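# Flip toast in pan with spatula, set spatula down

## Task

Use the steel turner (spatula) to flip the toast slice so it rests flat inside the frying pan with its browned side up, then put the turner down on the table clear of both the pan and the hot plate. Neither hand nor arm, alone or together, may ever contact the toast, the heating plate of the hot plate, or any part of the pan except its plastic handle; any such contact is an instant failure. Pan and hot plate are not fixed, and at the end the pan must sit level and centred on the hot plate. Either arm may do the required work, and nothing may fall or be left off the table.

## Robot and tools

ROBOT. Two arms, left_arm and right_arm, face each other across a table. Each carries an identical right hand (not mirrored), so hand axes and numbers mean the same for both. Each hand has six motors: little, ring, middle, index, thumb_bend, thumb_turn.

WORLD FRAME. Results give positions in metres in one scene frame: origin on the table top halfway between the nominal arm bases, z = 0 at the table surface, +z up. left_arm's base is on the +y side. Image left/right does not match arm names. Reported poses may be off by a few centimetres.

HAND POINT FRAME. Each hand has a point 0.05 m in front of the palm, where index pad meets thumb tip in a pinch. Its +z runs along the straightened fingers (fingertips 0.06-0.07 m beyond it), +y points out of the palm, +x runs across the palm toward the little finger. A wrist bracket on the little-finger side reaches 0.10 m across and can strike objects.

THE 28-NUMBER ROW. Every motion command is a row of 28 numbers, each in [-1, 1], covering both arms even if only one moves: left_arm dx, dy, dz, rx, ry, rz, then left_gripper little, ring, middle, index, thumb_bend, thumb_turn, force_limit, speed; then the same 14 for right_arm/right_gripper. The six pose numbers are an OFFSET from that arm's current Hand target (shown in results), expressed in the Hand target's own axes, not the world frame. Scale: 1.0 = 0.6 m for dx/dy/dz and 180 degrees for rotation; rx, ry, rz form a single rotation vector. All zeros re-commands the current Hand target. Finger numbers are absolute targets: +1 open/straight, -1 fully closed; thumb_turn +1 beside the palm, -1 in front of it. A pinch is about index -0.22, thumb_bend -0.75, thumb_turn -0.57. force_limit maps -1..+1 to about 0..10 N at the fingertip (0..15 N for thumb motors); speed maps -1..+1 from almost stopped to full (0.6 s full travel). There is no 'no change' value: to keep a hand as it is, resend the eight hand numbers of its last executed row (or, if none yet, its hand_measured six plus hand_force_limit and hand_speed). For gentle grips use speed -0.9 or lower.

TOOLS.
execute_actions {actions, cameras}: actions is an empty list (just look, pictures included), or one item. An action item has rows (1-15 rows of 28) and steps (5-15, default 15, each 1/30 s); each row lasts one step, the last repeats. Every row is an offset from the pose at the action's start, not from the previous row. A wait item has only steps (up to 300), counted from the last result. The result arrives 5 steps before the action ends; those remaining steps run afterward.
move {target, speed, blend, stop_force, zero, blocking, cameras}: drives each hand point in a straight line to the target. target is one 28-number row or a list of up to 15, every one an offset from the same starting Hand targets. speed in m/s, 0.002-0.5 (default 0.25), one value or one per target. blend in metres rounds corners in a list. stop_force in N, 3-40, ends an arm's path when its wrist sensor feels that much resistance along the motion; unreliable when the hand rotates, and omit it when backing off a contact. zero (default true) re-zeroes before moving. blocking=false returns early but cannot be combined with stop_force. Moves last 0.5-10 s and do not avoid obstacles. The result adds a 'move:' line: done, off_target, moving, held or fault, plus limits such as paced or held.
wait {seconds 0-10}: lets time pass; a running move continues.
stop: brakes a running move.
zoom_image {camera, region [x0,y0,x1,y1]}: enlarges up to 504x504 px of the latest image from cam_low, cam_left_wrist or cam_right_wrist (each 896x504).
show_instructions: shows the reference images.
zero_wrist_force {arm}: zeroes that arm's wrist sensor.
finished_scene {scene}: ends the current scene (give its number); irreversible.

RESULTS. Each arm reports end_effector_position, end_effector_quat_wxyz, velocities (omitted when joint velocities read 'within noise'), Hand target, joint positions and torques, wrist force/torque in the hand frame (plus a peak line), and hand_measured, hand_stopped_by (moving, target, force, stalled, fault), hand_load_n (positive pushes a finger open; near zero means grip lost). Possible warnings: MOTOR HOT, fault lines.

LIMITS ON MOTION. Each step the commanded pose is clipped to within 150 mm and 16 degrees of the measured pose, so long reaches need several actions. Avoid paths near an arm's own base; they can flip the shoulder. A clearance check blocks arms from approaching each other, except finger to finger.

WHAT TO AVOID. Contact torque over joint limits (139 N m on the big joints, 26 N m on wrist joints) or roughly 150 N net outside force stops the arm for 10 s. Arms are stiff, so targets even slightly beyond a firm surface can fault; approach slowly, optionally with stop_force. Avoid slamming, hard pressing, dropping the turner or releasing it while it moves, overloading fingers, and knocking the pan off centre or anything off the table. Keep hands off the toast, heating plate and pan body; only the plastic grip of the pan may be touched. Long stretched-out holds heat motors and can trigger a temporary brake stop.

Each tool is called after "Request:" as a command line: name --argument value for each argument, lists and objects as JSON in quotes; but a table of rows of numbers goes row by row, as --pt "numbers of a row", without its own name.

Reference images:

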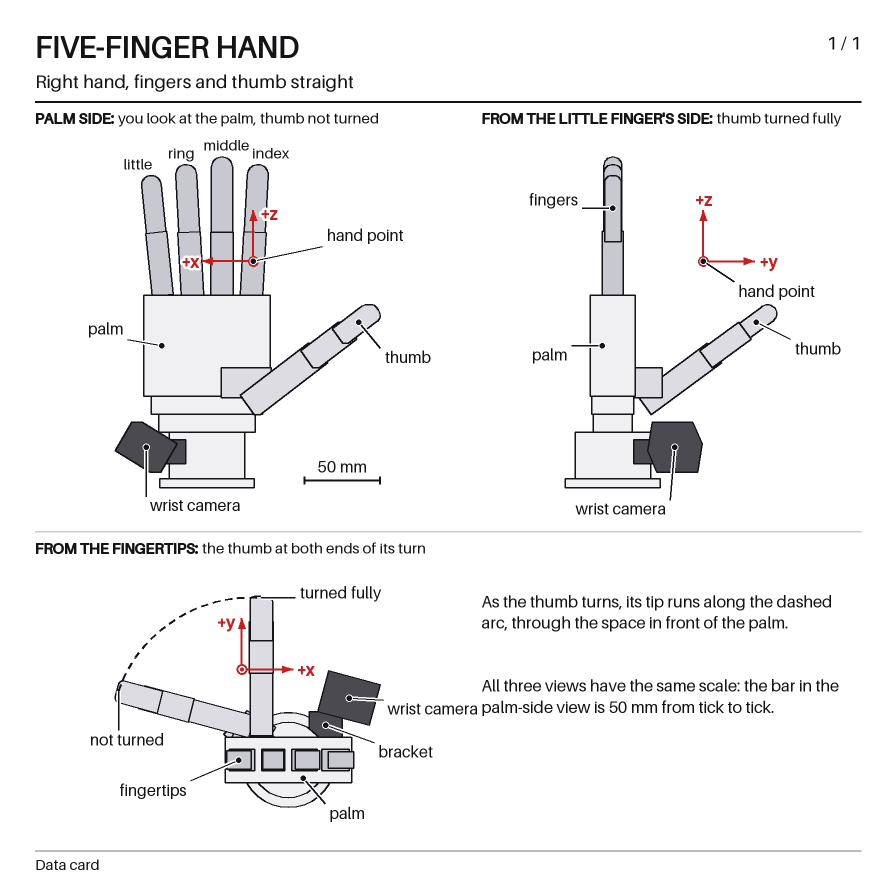

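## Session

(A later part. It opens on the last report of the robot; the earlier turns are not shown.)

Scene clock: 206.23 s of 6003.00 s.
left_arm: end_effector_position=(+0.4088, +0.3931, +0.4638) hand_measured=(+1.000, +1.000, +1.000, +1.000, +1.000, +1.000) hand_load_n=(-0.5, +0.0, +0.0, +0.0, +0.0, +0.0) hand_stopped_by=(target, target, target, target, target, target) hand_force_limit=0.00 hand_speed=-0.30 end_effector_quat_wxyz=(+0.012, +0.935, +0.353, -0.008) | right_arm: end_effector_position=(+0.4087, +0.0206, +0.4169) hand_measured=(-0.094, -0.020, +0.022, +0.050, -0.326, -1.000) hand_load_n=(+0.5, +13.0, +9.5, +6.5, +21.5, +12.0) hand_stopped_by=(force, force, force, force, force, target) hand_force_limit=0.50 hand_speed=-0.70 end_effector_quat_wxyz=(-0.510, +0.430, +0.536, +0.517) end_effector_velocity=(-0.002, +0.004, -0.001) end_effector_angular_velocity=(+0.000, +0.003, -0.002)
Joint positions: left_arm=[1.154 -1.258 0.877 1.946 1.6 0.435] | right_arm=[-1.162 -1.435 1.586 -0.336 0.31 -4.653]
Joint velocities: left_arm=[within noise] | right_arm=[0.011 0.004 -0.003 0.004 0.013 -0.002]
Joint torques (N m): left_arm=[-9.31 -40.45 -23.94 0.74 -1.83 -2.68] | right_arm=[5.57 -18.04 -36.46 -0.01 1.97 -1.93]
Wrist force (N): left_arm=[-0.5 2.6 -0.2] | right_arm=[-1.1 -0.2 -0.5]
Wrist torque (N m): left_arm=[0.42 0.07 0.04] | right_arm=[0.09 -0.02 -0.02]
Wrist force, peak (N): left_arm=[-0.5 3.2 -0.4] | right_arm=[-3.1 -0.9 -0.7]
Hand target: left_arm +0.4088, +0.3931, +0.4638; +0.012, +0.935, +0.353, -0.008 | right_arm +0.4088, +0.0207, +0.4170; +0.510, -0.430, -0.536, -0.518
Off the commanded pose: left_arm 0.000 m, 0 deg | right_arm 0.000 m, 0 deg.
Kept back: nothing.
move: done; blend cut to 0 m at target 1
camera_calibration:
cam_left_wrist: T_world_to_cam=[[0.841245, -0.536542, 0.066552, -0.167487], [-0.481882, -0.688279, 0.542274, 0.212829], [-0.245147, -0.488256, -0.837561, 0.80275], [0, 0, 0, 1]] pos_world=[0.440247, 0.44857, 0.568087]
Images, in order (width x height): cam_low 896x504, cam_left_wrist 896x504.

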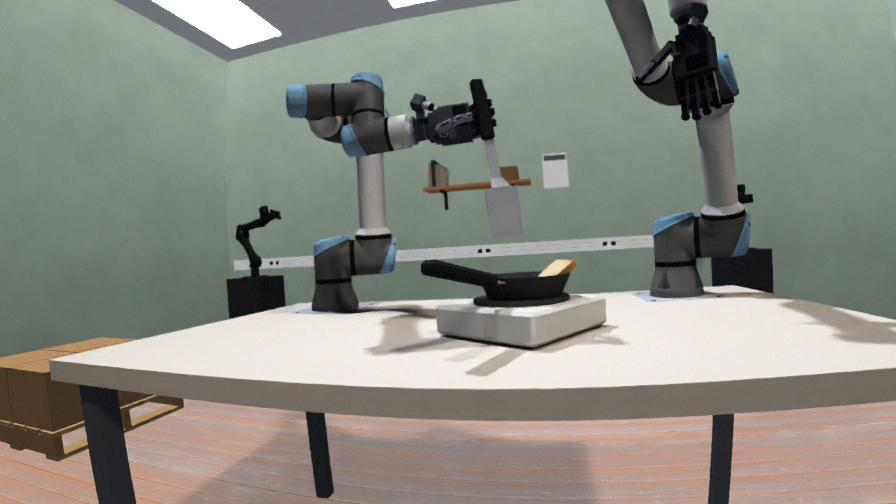

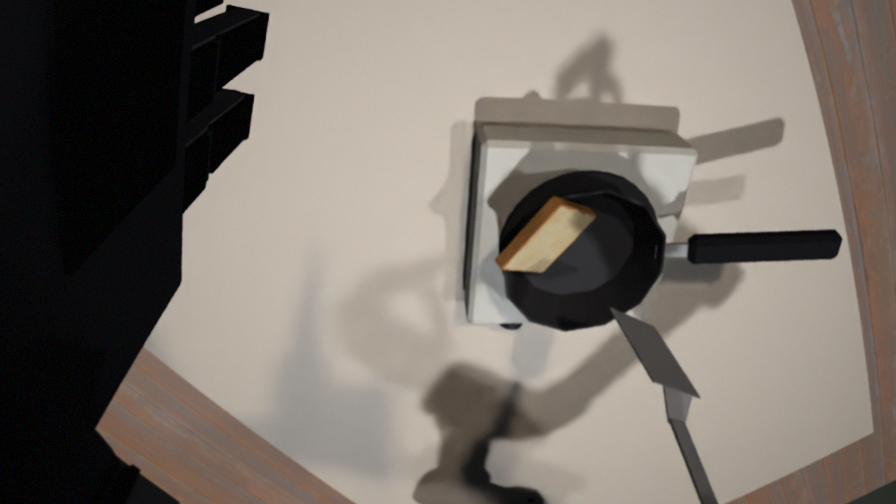

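Request:
move --pt "0 0 0 0 0 0 1 1 1 1 1 1 0 -0.3 -0.1255 -0.0167 0.0002 0 0 0 -0.7 -0.7 -0.7 -0.7 -0.9 -1 0.5 -0.7" --pt "0 0 0 0 0 0 1 1 1 1 1 1 0 -0.3 -0.1673 -0.0223 0.0003 0 0 0 -0.7 -0.7 -0.7 -0.7 -0.9 -1 0.5 -0.7" --speed '[0.05,0.015]' --stop_force 3 --cameras '["cam_low","cam_left_wrist"]'

Request:
zoom_image --camera "cam_left_wrist" --region '[460, 140, 720, 360]'

Request:
zoom_image --camera "cam_low" --region '[440, 160, 600, 320]'

Scene clock: 211.03 s of 6003.00 s.
left_arm: end_effector_position=(+0.4088, +0.3931, +0.4638) hand_measured=(+1.000, +1.000, +1.000, +1.000, +1.000, +1.000) hand_load_n=(+0.0, +0.5, +0.0, +0.0, -0.5, +0.0) hand_stopped_by=(target, target, target, target, target, target) hand_force_limit=0.00 hand_speed=-0.30 end_effector_quat_wxyz=(+0.012, +0.935, +0.353, -0.008) | right_arm: end_effector_position=(+0.4066, +0.0264, +0.3159) hand_measured=(-0.094, -0.020, +0.022, +0.050, -0.326, -1.000) hand_load_n=(+0.5, +13.0, +9.5, +6.5, +21.0, +12.0) hand_stopped_by=(force, force, force, force, force, target) hand_force_limit=0.50 hand_speed=-0.70 end_effector_quat_wxyz=(-0.510, +0.430, +0.536, +0.518)
Joint positions: left_arm=[1.154 -1.258 0.877 1.946 1.6 0.435] | right_arm=[-1.148 -1.363 1.769 -0.583 0.323 -4.661]
Joint velocities: within noise
Joint torques (N m): left_arm=[-10.33 -40.73 -22.96 0.85 -1.76 -2.71] | right_arm=[-1.32 -35.68 -34.31 0.14 0.1 1.9]
Wrist force (N): left_arm=[-0.5 2.6 0.0] | right_arm=[-1.5 -0.4 -0.8]
Wrist torque (N m): left_arm=[0.41 0.07 0.04] | right_arm=[0.08 0.06 -0.05]
Wrist force, peak (N): left_arm=[-0.2 3.0 -0.4] | right_arm=[-1.8 -0.5 -0.6]
Hand target: left_arm +0.4088, +0.3931, +0.4638; +0.012, +0.935, +0.353, -0.008 | right_arm +0.4066, +0.0264, +0.3159; +0.510, -0.430, -0.536, -0.518
Off the commanded pose: left_arm 0.000 m, 0 deg | right_arm 0.000 m, 0 deg.
Kept back: nothing.
move: done
camera_calibration:
cam_left_wrist: T_world_to_cam=[[0.841245, -0.536542, 0.066552, -0.167487], [-0.481882, -0.688279, 0.542274, 0.212829], [-0.245147, -0.488256, -0.837562, 0.80275], [0, 0, 0, 1]] pos_world=[0.440247, 0.44857, 0.568087]
Images, in order (width x height): cam_low 896x504, cam_left_wrist 896x504.

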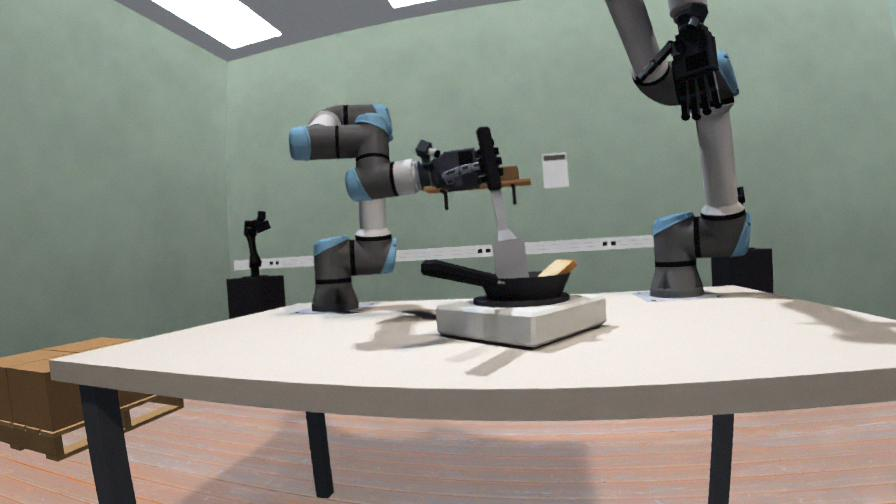

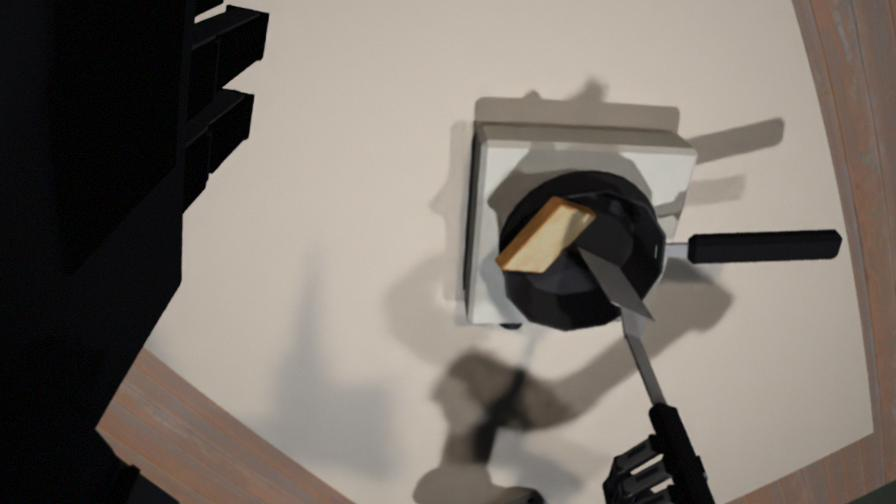

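Scaled by 1.938.

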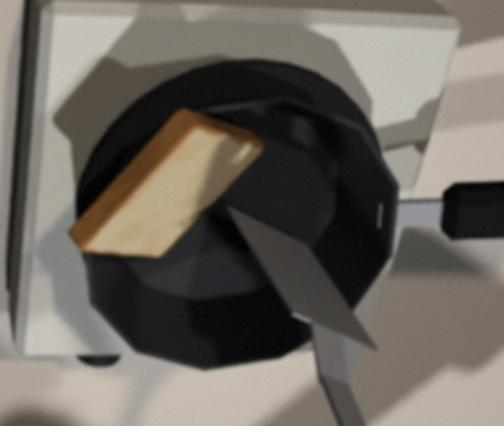

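Scaled by 3.150.

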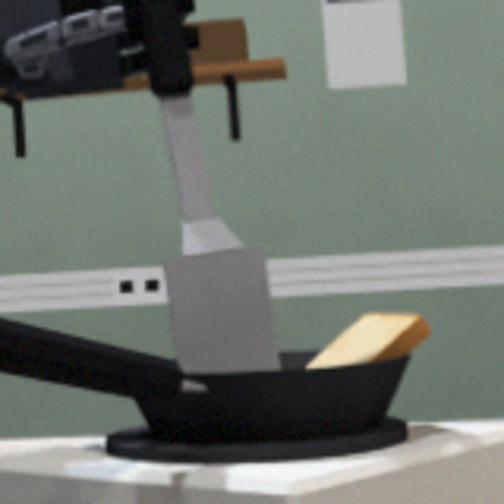

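Request:
move --target '[0,0,0,0,0,0,1,1,1,1,1,1,0,-0.3,-0.0062,-0.0138,0.0478,0,0,0,-0.7,-0.7,-0.7,-0.7,-0.9,-1,0.5,-0.7]' --speed 0.02 --stop_force 3 --cameras '["cam_low","cam_left_wrist"]'

Request:
zoom_image --camera "cam_left_wrist" --region '[460, 140, 720, 360]'

Request:
zoom_image --camera "cam_low" --region '[440, 160, 600, 320]'

Scene clock: 214.03 s of 6003.00 s.
left_arm: end_effector_position=(+0.4088, +0.3931, +0.4638) hand_measured=(+1.000, +1.000, +1.000, +1.000, +1.000, +1.000) hand_load_n=(+0.0, +0.0, +0.0, +0.0, +0.0, +0.0) hand_stopped_by=(target, target, target, target, target, target) hand_force_limit=0.00 hand_speed=-0.30 end_effector_quat_wxyz=(+0.012, +0.935, +0.353, -0.008) | right_arm: end_effector_position=(+0.3959, +0.0543, +0.3128) hand_measured=(-0.094, -0.020, +0.022, +0.050, -0.326, -1.000) hand_load_n=(+1.0, +13.5, +9.0, +5.0, +21.5, +11.5) hand_stopped_by=(force, force, force, force, force, target) hand_force_limit=0.50 hand_speed=-0.70 end_effector_quat_wxyz=(-0.510, +0.430, +0.536, +0.518)
Joint positions: left_arm=[1.154 -1.258 0.877 1.946 1.6 0.435] | right_arm=[-1.085 -1.33 1.735 -0.553 0.385 -4.691]
Joint velocities: within noise
Joint torques (N m): left_arm=[-9.37 -40.12 -22.31 0.83 -1.83 -2.64] | right_arm=[-5.67 -37.2 -7.08 -2.79 -1.28 1.85]
Wrist force (N): left_arm=[-0.4 3.0 -0.6] | right_arm=[-0.6 0.0 -0.8]
Wrist torque (N m): left_arm=[0.50 0.07 0.06] | right_arm=[0.10 -0.03 -0.08]
Wrist force, peak (N): left_arm=[-0.5 3.0 -0.2] | right_arm=[-1.6 -0.7 -0.7]
Hand target: left_arm +0.4088, +0.3931, +0.4638; +0.012, +0.935, +0.353, -0.008 | right_arm +0.3959, +0.0543, +0.3128; +0.510, -0.430, -0.536, -0.518
Off the commanded pose: left_arm 0.000 m, 0 deg | right_arm 0.000 m, 0 deg.
Kept back: nothing.
move: done
camera_calibration:
cam_left_wrist: T_world_to_cam=[[0.841245, -0.536542, 0.0665521, -0.167487], [-0.481882, -0.688279, 0.542274, 0.212829], [-0.245147, -0.488256, -0.837562, 0.80275], [0, 0, 0, 1]] pos_world=[0.440247, 0.44857, 0.568087]
Images, in order (width x height): cam_low 896x504, cam_left_wrist 896x504.

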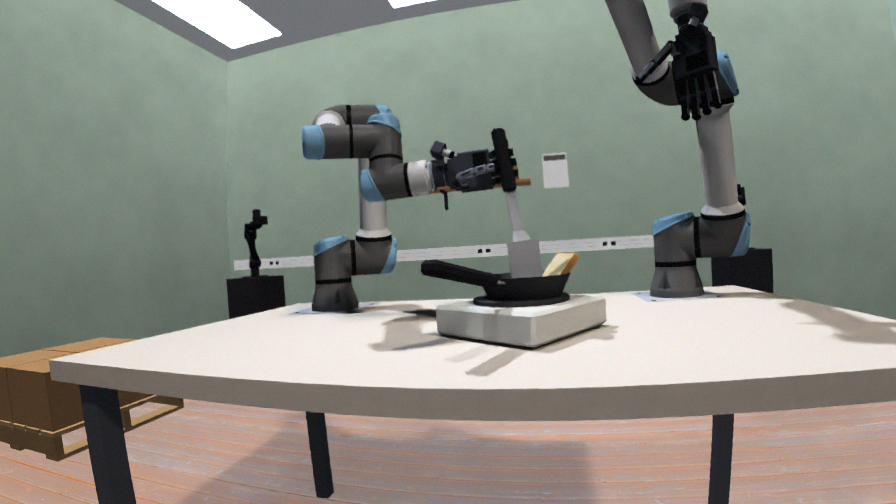

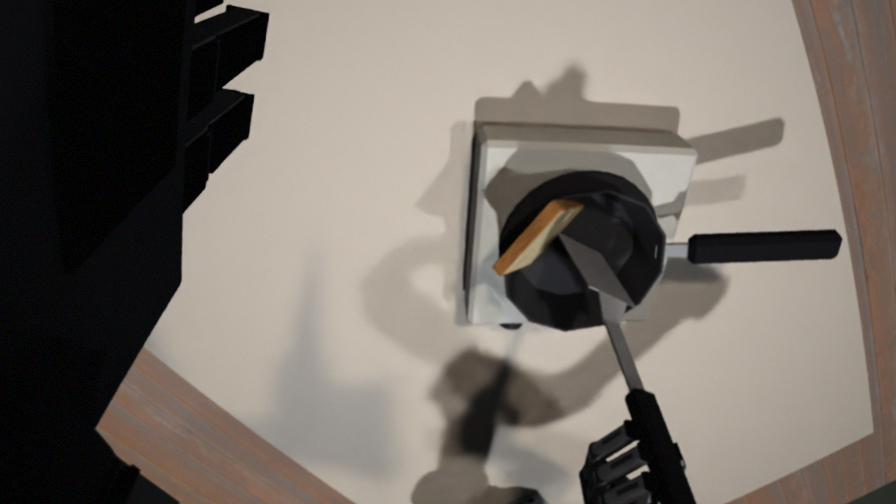

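Scaled by 1.938.

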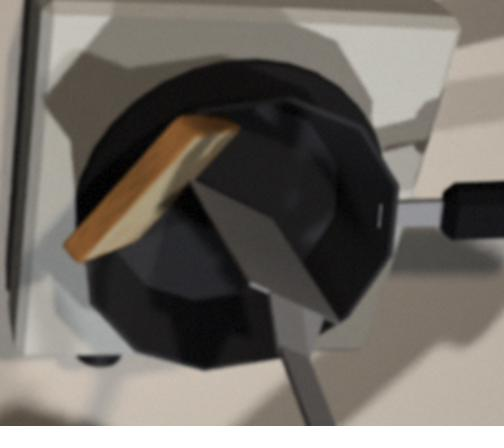

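Scaled by 3.150.

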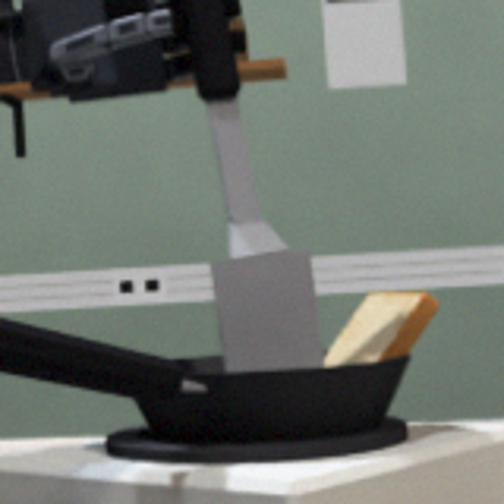

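Request:
wait --seconds 0 --cameras '["all"]'

Request:
zoom_image --camera "cam_left_wrist" --region '[460, 140, 720, 360]'

Request:
zoom_image --camera "cam_low" --region '[400, 120, 640, 320]'

Scene clock: 214.87 s of 6003.00 s.
left_arm: end_effector_position=(+0.4088, +0.3931, +0.4638) hand_measured=(+1.000, +1.000, +1.000, +1.000, +1.000, +1.000) hand_load_n=(+0.0, +0.0, +0.0, +0.0, +0.0, +0.0) hand_stopped_by=(target, target, target, target, target, target) hand_force_limit=0.00 hand_speed=-0.30 end_effector_quat_wxyz=(+0.012, +0.935, +0.353, -0.008) | right_arm: end_effector_position=(+0.3959, +0.0543, +0.3128) hand_measured=(-0.094, -0.020, +0.022, +0.050, -0.326, -1.000) hand_load_n=(+1.0, +14.0, +9.0, +5.0, +21.5, +11.5) hand_stopped_by=(force, force, force, force, force, target) hand_force_limit=0.50 hand_speed=-0.70 end_effector_quat_wxyz=(-0.510, +0.430, +0.536, +0.518)
Joint positions: left_arm=[1.154 -1.258 0.877 1.946 1.6 0.435] | right_arm=[-1.085 -1.33 1.735 -0.553 0.385 -4.691]
Joint velocities: within noise
Joint torques (N m): left_arm=[-9.51 -40.17 -21.69 0.86 -1.74 -2.72] | right_arm=[-5.34 -36.48 -7.98 -2.87 -1.4 1.95]
Wrist force (N): left_arm=[-0.3 2.7 -0.2] | right_arm=[-0.4 -0.4 -1.1]
Wrist torque (N m): left_arm=[0.44 0.04 0.06] | right_arm=[0.05 -0.05 -0.08]
Wrist force, peak (N): left_arm=[-0.3 2.9 -0.2] | right_arm=[-1.0 -0.1 -1.0]
Hand target: left_arm +0.4088, +0.3931, +0.4638; +0.012, +0.935, +0.353, -0.008 | right_arm +0.3959, +0.0543, +0.3128; +0.510, -0.430, -0.536, -0.518
Off the commanded pose: left_arm 0.000 m, 0 deg | right_arm 0.000 m, 0 deg.
Steps of this call (1-25: nothing new was sent). Readings (end_effector_position of left_arm | right_arm; what the end effector reports):
1: (+0.4088, +0.3931, +0.4638) | (+0.3959, +0.0543, +0.3128) | left_arm hand_measured=(+1.000, +1.000, +1.000, +1.000, +1.000, +1.000) hand_load_n=(+0.0, +0.5, +0.0, +0.0, +0.0, +0.0) hand_stopped_by=(target, target, target, target, target, target) hand_force_limit=0.00 hand_speed=-0.30 | right_arm hand_measured=(-0.094, -0.020, +0.022, +0.050, -0.326, -1.000) hand_load_n=(+1.5, +13.5, +9.0, +5.0, +21.5, +11.5) hand_stopped_by=(force, force, force, force, force, target) hand_force_limit=0.50 hand_speed=-0.70
2: (+0.4088, +0.3931, +0.4638) | (+0.3959, +0.0543, +0.3128) | left_arm hand_measured=(+1.000, +1.000, +1.000, +1.000, +1.000, +1.000) hand_load_n=(+0.0, +0.0, +0.0, +0.0, +0.0, +0.0) hand_stopped_by=(target, target, target, target, target, target) hand_force_limit=0.00 hand_speed=-0.30 | right_arm hand_measured=(-0.094, -0.020, +0.022, +0.050, -0.326, -1.000) hand_load_n=(+1.0, +13.5, +9.0, +5.0, +21.5, +11.5) hand_stopped_by=(force, force, force, force, force, target) hand_force_limit=0.50 hand_speed=-0.70
4: (+0.4088, +0.3931, +0.4638) | (+0.3959, +0.0543, +0.3128) | left_arm hand_measured=(+1.000, +1.000, +1.000, +1.000, +1.000, +1.000) hand_load_n=(+0.0, +0.0, +0.0, +0.0, -0.5, +0.0) hand_stopped_by=(target, target, target, target, target, target) hand_force_limit=0.00 hand_speed=-0.30 | right_arm hand_measured=(-0.094, -0.020, +0.022, +0.050, -0.326, -1.000) hand_load_n=(+1.0, +13.5, +9.5, +5.0, +21.5, +11.5) hand_stopped_by=(force, force, force, force, force, target) hand_force_limit=0.50 hand_speed=-0.70
8: (+0.4088, +0.3931, +0.4638) | (+0.3959, +0.0543, +0.3128) | left_arm hand_measured=(+1.000, +1.000, +1.000, +1.000, +1.000, +1.000) hand_load_n=(+0.0, +0.0, +0.0, +0.0, +0.0, +0.0) hand_stopped_by=(target, target, target, target, target, target) hand_force_limit=0.00 hand_speed=-0.30 | right_arm hand_measured=(-0.094, -0.020, +0.022, +0.050, -0.326, -1.000) hand_load_n=(+1.0, +13.5, +9.0, +5.0, +21.5, +11.5) hand_stopped_by=(force, force, force, force, force, target) hand_force_limit=0.50 hand_speed=-0.70
25: the state above
camera_calibration:
cam_left_wrist: T_world_to_cam=[[0.841245, -0.536542, 0.0665521, -0.167487], [-0.481882, -0.688279, 0.542274, 0.212829], [-0.245147, -0.488256, -0.837562, 0.80275], [0, 0, 0, 1]] pos_world=[0.440248, 0.44857, 0.568087]
cam_right_wrist: T_world_to_cam=[[0.939469, 0.110997, 0.324156, -0.473862], [0.33889, -0.440472, -0.831347, 0.149444], [0.0505049, 0.890878, -0.451426, 0.191769], [0, 0, 0, 1]] pos_world=[0.384848, -0.0524201, 0.364415]

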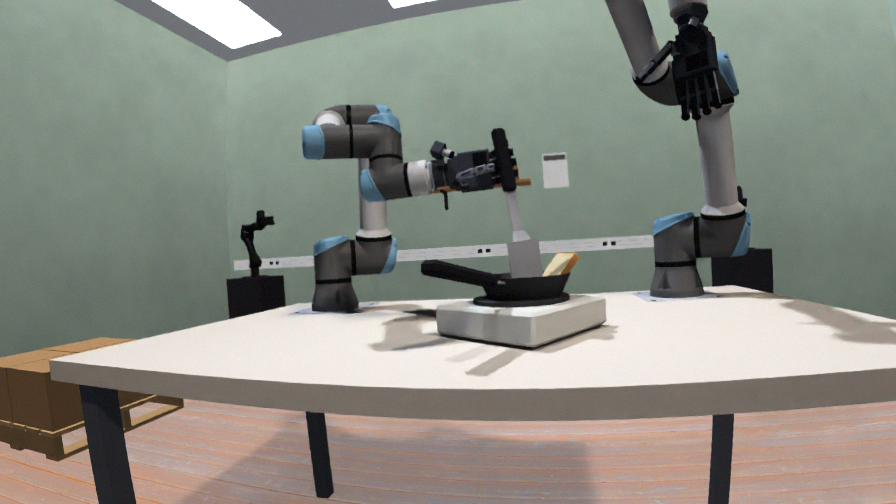

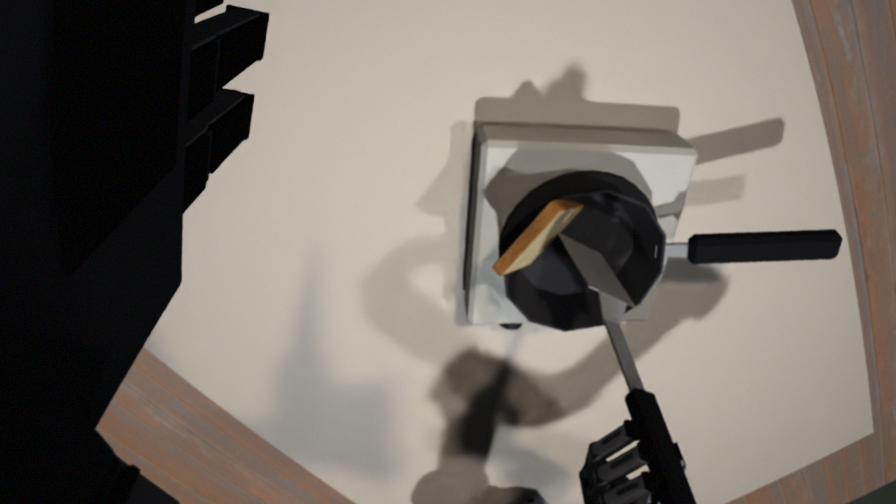

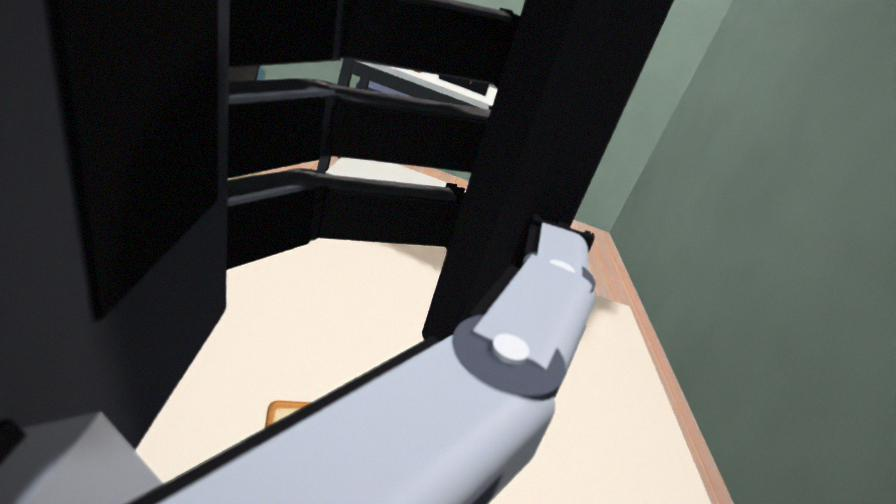

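Scaled by 1.938.

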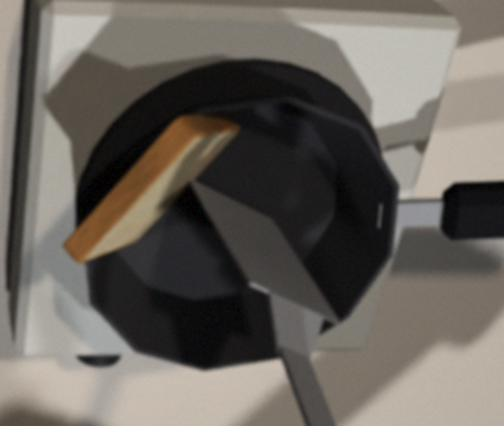

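Scaled by 2.100.

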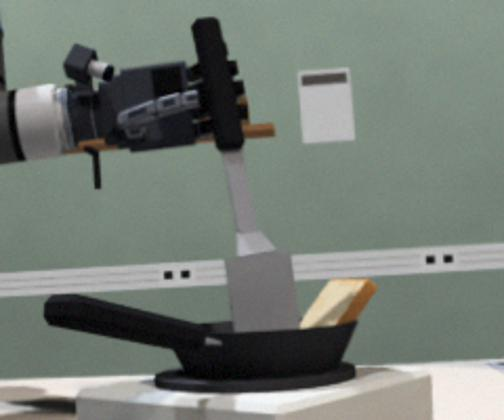

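Request:
move --target '[0,0,0,0,0,0,1,1,1,1,1,1,0,-0.3,-0.0005,-0.0053,0.0193,0,0,0,-0.7,-0.7,-0.7,-0.7,-0.9,-1,0.5,-0.7]' --speed 0.02 --stop_force 3

Request:
zoom_image --camera "cam_left_wrist" --region '[460, 140, 720, 360]'

Request:
zoom_image --camera "cam_low" --region '[400, 120, 640, 320]'

Scene clock: 216.80 s of 6003.00 s.
left_arm: end_effector_position=(+0.4088, +0.3931, +0.4638) hand_measured=(+1.000, +1.000, +1.000, +1.000, +1.000, +1.000) hand_load_n=(+0.0, +0.0, +0.0, +0.0, +0.0, +0.0) hand_stopped_by=(target, target, target, target, target, target) hand_force_limit=0.00 hand_speed=-0.30 end_effector_quat_wxyz=(+0.012, +0.935, +0.353, -0.008) | right_arm: end_effector_position=(+0.3916, +0.0655, +0.3128) hand_measured=(-0.094, -0.020, +0.022, +0.050, -0.324, -1.000) hand_load_n=(+2.0, +14.0, +8.5, +4.0, +22.5, +11.0) hand_stopped_by=(force, force, force, force, force, target) hand_force_limit=0.50 hand_speed=-0.70 end_effector_quat_wxyz=(-0.510, +0.430, +0.536, +0.518)
Joint positions: left_arm=[1.154 -1.258 0.877 1.946 1.6 0.435] | right_arm=[-1.06 -1.318 1.718 -0.541 0.41 -4.7]
Joint velocities: within noise
Joint torques (N m): left_arm=[-9.15 -40.45 -21.27 0.87 -1.77 -2.72] | right_arm=[-6.24 -36.95 -7.02 -2.98 -1.48 1.9]
Wrist force (N): left_arm=[-0.4 2.8 -0.3] | right_arm=[-0.5 0.0 -1.3]
Wrist torque (N m): left_arm=[0.46 0.06 0.05] | right_arm=[0.07 -0.16 -0.10]
Wrist force, peak (N): left_arm=[-0.2 3.0 -0.4] | right_arm=[-0.7 -0.2 -2.0]
Hand target: left_arm +0.4088, +0.3931, +0.4638; +0.012, +0.935, +0.353, -0.008 | right_arm +0.3916, +0.0655, +0.3128; +0.510, -0.430, -0.536, -0.518
Off the commanded pose: left_arm 0.000 m, 0 deg | right_arm 0.000 m, 0 deg.
Kept back: nothing.
move: done
camera_calibration:
cam_left_wrist: T_world_to_cam=[[0.841245, -0.536542, 0.0665519, -0.167487], [-0.481882, -0.688279, 0.542274, 0.212829], [-0.245147, -0.488256, -0.837562, 0.80275], [0, 0, 0, 1]] pos_world=[0.440247, 0.44857, 0.568087]
cam_right_wrist: T_world_to_cam=[[0.939469, 0.110997, 0.324156, -0.471073], [0.33889, -0.440472, -0.831347, 0.155823], [0.0505047, 0.890878, -0.451426, 0.18198], [0, 0, 0, 1]] pos_world=[0.380561, -0.0411987, 0.364394]

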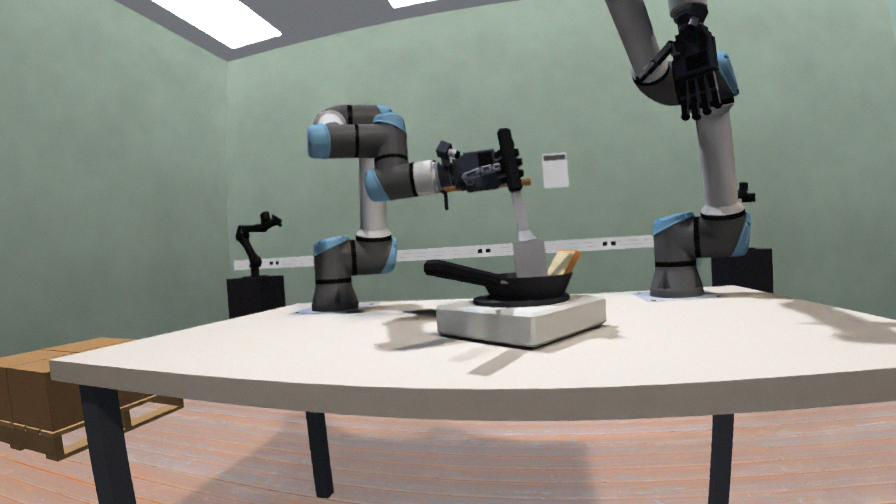

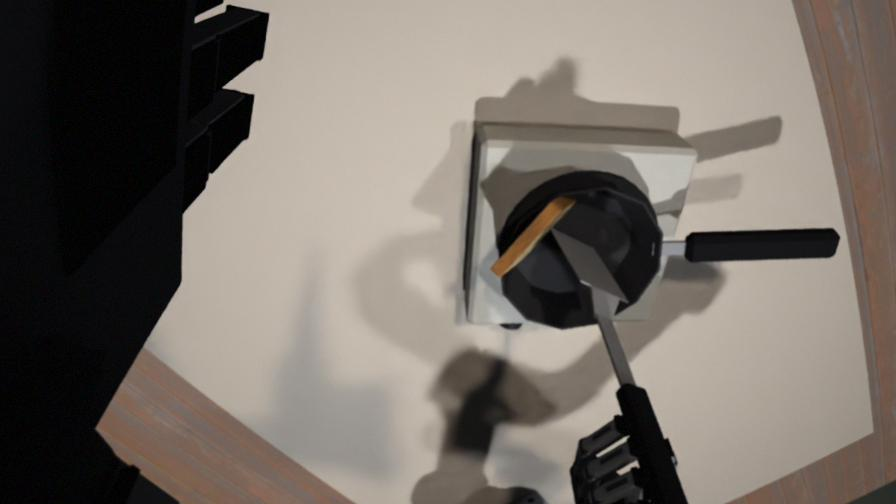

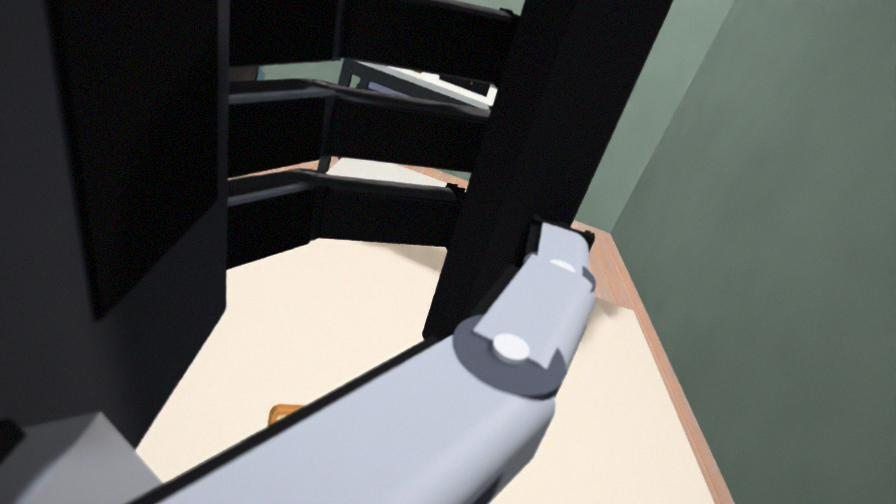

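Scaled by 1.938.

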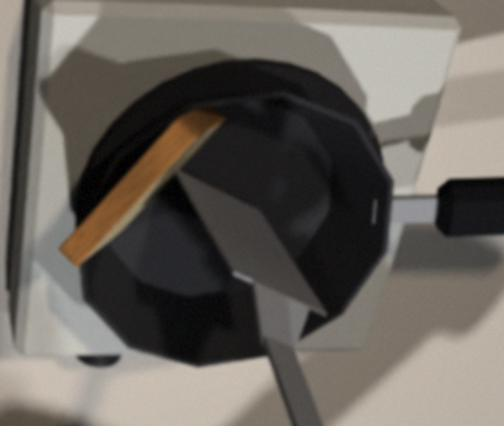

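Scaled by 2.100.

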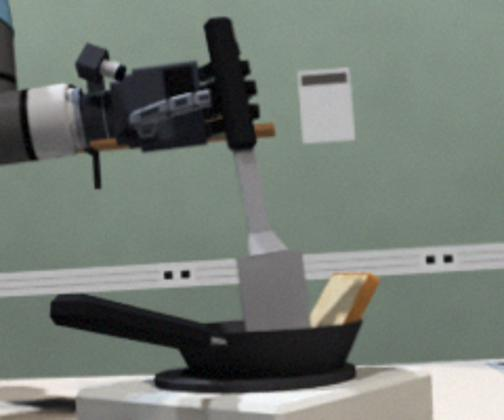

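Request:
move --pt "0 0 0 0 0 0 1 1 1 1 1 1 0 -0.3 0.0005 0.0053 -0.0193 0 0 0 -0.7 -0.7 -0.7 -0.7 -0.9 -1 0.5 -0.7" --pt "0 0 0 0 0 0 1 1 1 1 1 1 0 -0.3 0.1940 0.0281 -0.0085 0 0 0 -0.7 -0.7 -0.7 -0.7 -0.9 -1 0.5 -0.7" --pt "0 0 0 0 0 0 1 1 1 1 1 1 0 -0.3 0.1906 -0.0562 0.2267 0 0 0 -0.7 -0.7 -0.7 -0.7 -0.9 -1 0.5 -0.7" --speed '[0.02,0.08,0.12]'

Request:
zoom_image --camera "cam_left_wrist" --region '[460, 140, 720, 360]'

Request:
zoom_image --camera "cam_low" --region '[400, 120, 640, 320]'

Scene clock: 221.07 s of 6003.00 s.
left_arm: end_effector_position=(+0.4088, +0.3931, +0.4638) hand_measured=(+1.000, +1.000, +1.000, +1.000, +1.000, +1.000) hand_load_n=(+0.0, +0.0, +0.0, +0.0, +0.0, +0.0) hand_stopped_by=(target, target, target, target, target, target) hand_force_limit=0.00 hand_speed=-0.30 end_effector_quat_wxyz=(+0.012, +0.935, +0.353, -0.008) | right_arm: end_effector_position=(+0.3319, +0.1898, +0.4300) hand_measured=(-0.094, -0.020, +0.022, +0.050, -0.324, -1.000) hand_load_n=(+0.5, +13.0, +9.5, +6.5, +21.0, +12.0) hand_stopped_by=(force, force, force, force, force, target) hand_force_limit=0.50 hand_speed=-0.70 end_effector_quat_wxyz=(-0.510, +0.430, +0.536, +0.518) end_effector_velocity=(+0.000, -0.002, +0.000) end_effector_angular_velocity=(+0.001, -0.002, +0.002)
Joint positions: left_arm=[1.154 -1.258 0.877 1.946 1.6 0.435] | right_arm=[-0.796 -1.227 1.288 -0.15 0.673 -4.759]
Joint velocities: left_arm=[within noise] | right_arm=[-0.002 -0.004 0.007 -0.005 -0.005 0]
Joint torques (N m): left_arm=[-9.25 -39.69 -20.7 0.87 -1.79 -2.63] | right_arm=[-5.08 -42.76 -10.43 -3.48 -1.36 0.51]
Wrist force (N): left_arm=[-0.2 2.5 -0.1] | right_arm=[-1.6 -0.3 -0.3]
Wrist torque (N m): left_arm=[0.40 0.02 0.06] | right_arm=[0.05 0.08 -0.07]
Wrist force, peak (N): left_arm=[-0.6 3.1 -0.2] | right_arm=[-2.2 -0.5 -0.6]
Hand target: left_arm +0.4088, +0.3931, +0.4638; +0.012, +0.935, +0.353, -0.008 | right_arm +0.3319, +0.1898, +0.4299; +0.510, -0.430, -0.536, -0.518
Off the commanded pose: left_arm 0.000 m, 0 deg | right_arm 0.000 m, 0 deg.
Kept back: nothing.
move: done
camera_calibration:
cam_left_wrist: T_world_to_cam=[[0.841245, -0.536542, 0.0665519, -0.167487], [-0.481882, -0.688279, 0.542274, 0.212829], [-0.245147, -0.488256, -0.837561, 0.80275], [0, 0, 0, 1]] pos_world=[0.440247, 0.44857, 0.568087]
cam_right_wrist: T_world_to_cam=[[0.939423, 0.110967, 0.3243, -0.466812], [0.339002, -0.440506, -0.831283, 0.32811], [0.0506114, 0.890865, -0.45144, 0.127172], [0, 0, 0, 1]] pos_world=[0.320868, 0.0830414, 0.48155]

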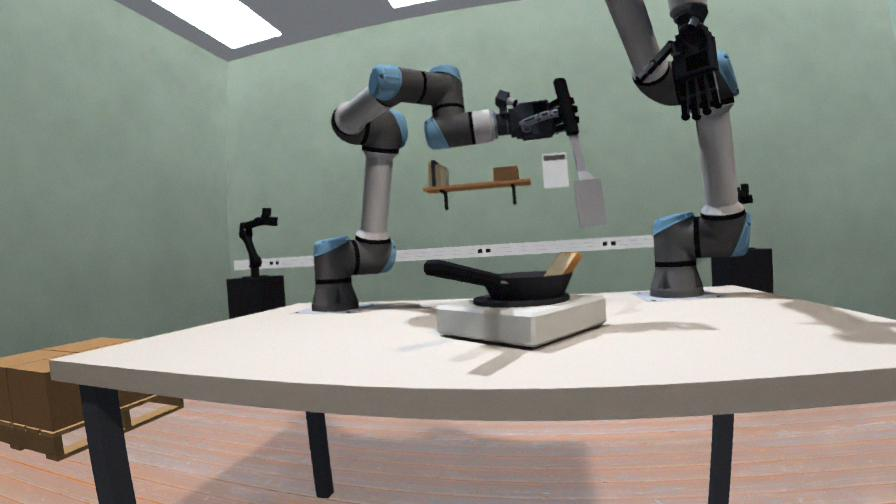

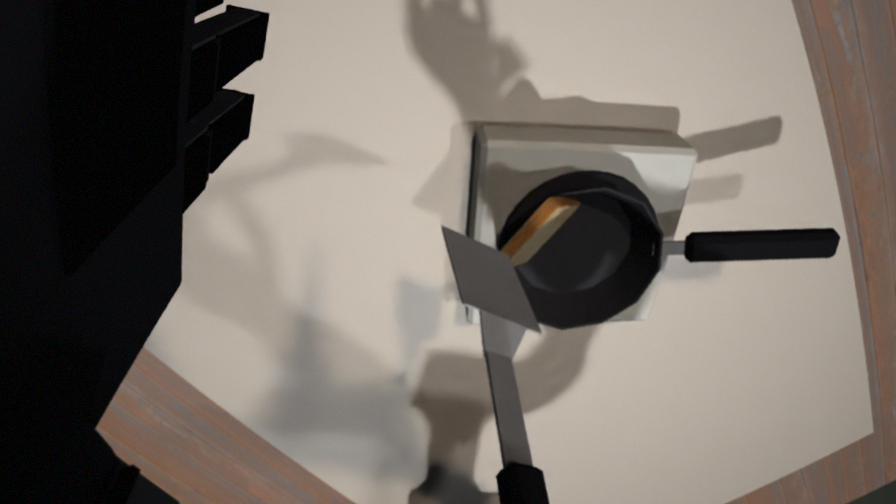

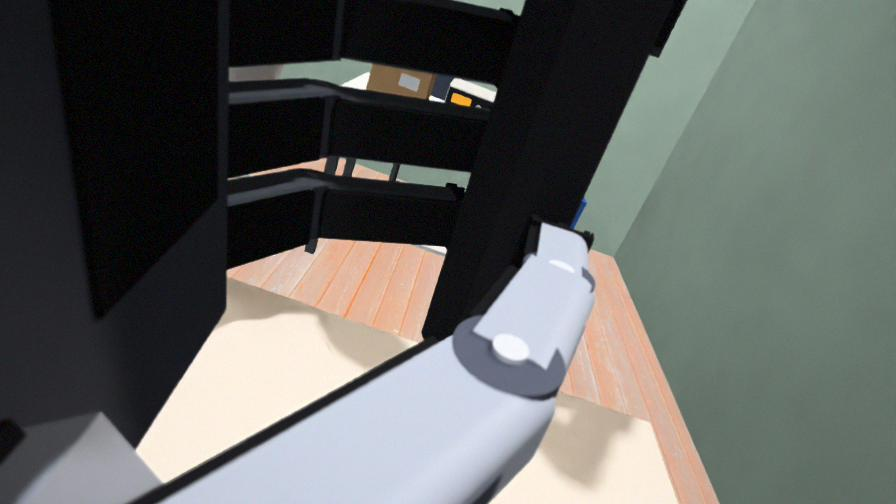

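Scaled by 1.938.

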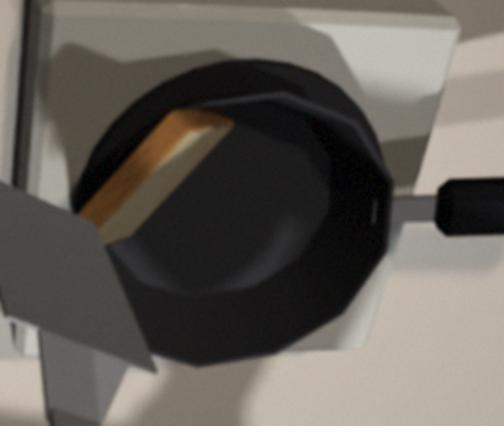

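Scaled by 2.100.

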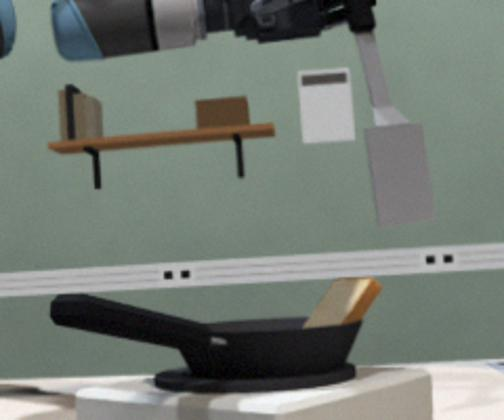

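Request:
move --target '[0,0,0,0,0,0,1,1,1,1,1,1,0,-0.3,-0.1108,-0.0130,-0.0062,0,0,0,-0.7,-0.7,-0.7,-0.7,-0.9,-1,0.5,-0.7]' --speed 0.06 --stop_force 4 --cameras '["cam_left_wrist","cam_low"]'

Request:
zoom_image --camera "cam_left_wrist" --region '[400, 140, 660, 360]'

Request:
zoom_image --camera "cam_low" --region '[400, 120, 640, 320]'

Scene clock: 223.60 s of 6003.00 s.
left_arm: end_effector_position=(+0.4088, +0.3931, +0.4638) hand_measured=(+1.000, +1.000, +1.000, +1.000, +1.000, +1.000) hand_load_n=(+0.0, +0.0, +0.0, +0.0, +0.0, +0.0) hand_stopped_by=(target, target, target, target, target, target) hand_force_limit=0.00 hand_speed=-0.30 end_effector_quat_wxyz=(+0.012, +0.935, +0.353, -0.008) | right_arm: end_effector_position=(+0.3318, +0.1898, +0.3629) hand_measured=(-0.094, -0.020, +0.022, +0.050, -0.324, -1.000) hand_load_n=(+0.0, +13.0, +9.5, +6.5, +21.0, +12.5) hand_stopped_by=(force, force, force, force, force, target) hand_force_limit=0.50 hand_speed=-0.70 end_effector_quat_wxyz=(-0.510, +0.430, +0.536, +0.518)
Joint positions: left_arm=[1.154 -1.258 0.877 1.946 1.6 0.435] | right_arm=[-0.795 -1.204 1.429 -0.315 0.673 -4.759]
Joint velocities: within noise
Joint torques (N m): left_arm=[-8.99 -39.41 -20.33 0.87 -1.89 -2.61] | right_arm=[5.74 -44.11 -35.8 -2.71 1.47 1.93]
Wrist force (N): left_arm=[-0.4 2.7 -0.4] | right_arm=[-1.4 -0.5 -0.6]
Wrist torque (N m): left_arm=[0.45 0.06 0.06] | right_arm=[0.05 0.05 -0.06]
Wrist force, peak (N): left_arm=[-0.4 3.0 -0.2] | right_arm=[-2.2 -0.4 -0.7]
Hand target: left_arm +0.4088, +0.3931, +0.4638; +0.012, +0.935, +0.353, -0.008 | right_arm +0.3318, +0.1898, +0.3629; +0.510, -0.430, -0.536, -0.518
Off the commanded pose: left_arm 0.000 m, 0 deg | right_arm 0.000 m, 0 deg.
Kept back: nothing.
move: done
camera_calibration:
cam_left_wrist: T_world_to_cam=[[0.841245, -0.536542, 0.066552, -0.167486], [-0.481882, -0.688279, 0.542274, 0.212829], [-0.245147, -0.488256, -0.837562, 0.80275], [0, 0, 0, 1]] pos_world=[0.440247, 0.44857, 0.568087]
Images, in order (width x height): cam_low 896x504, cam_left_wrist 896x504.

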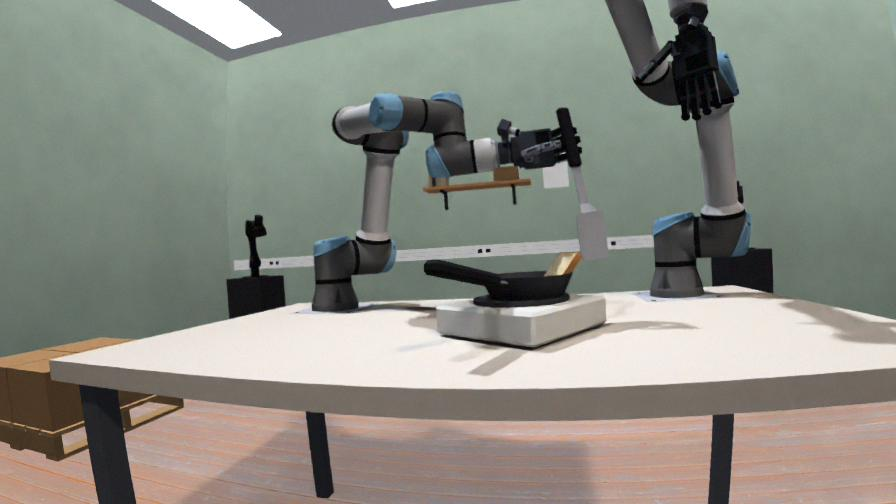

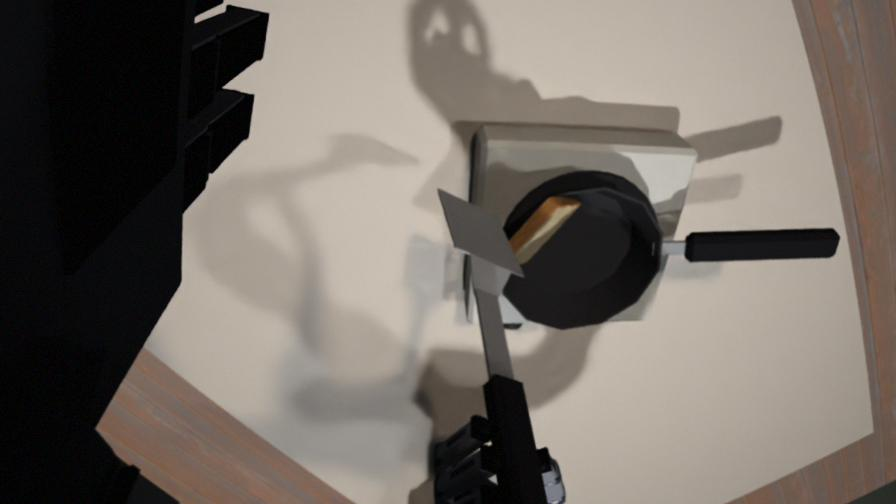

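Scaled by 1.938.

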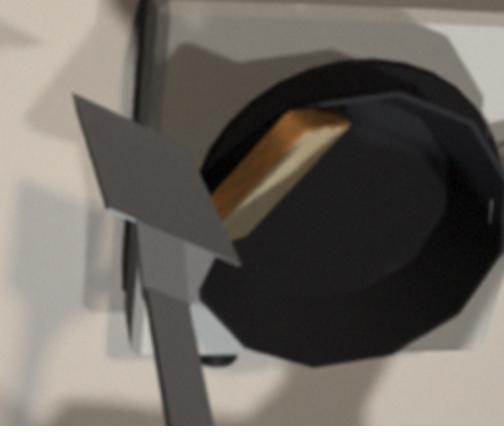

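Scaled by 2.100.

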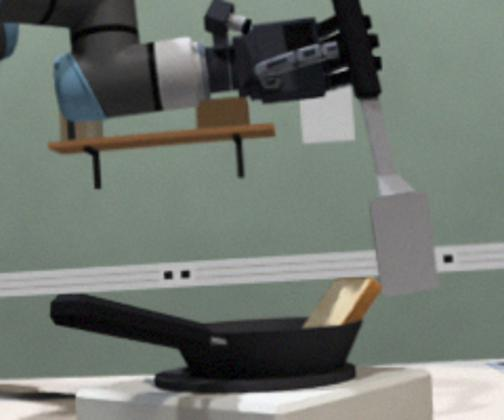

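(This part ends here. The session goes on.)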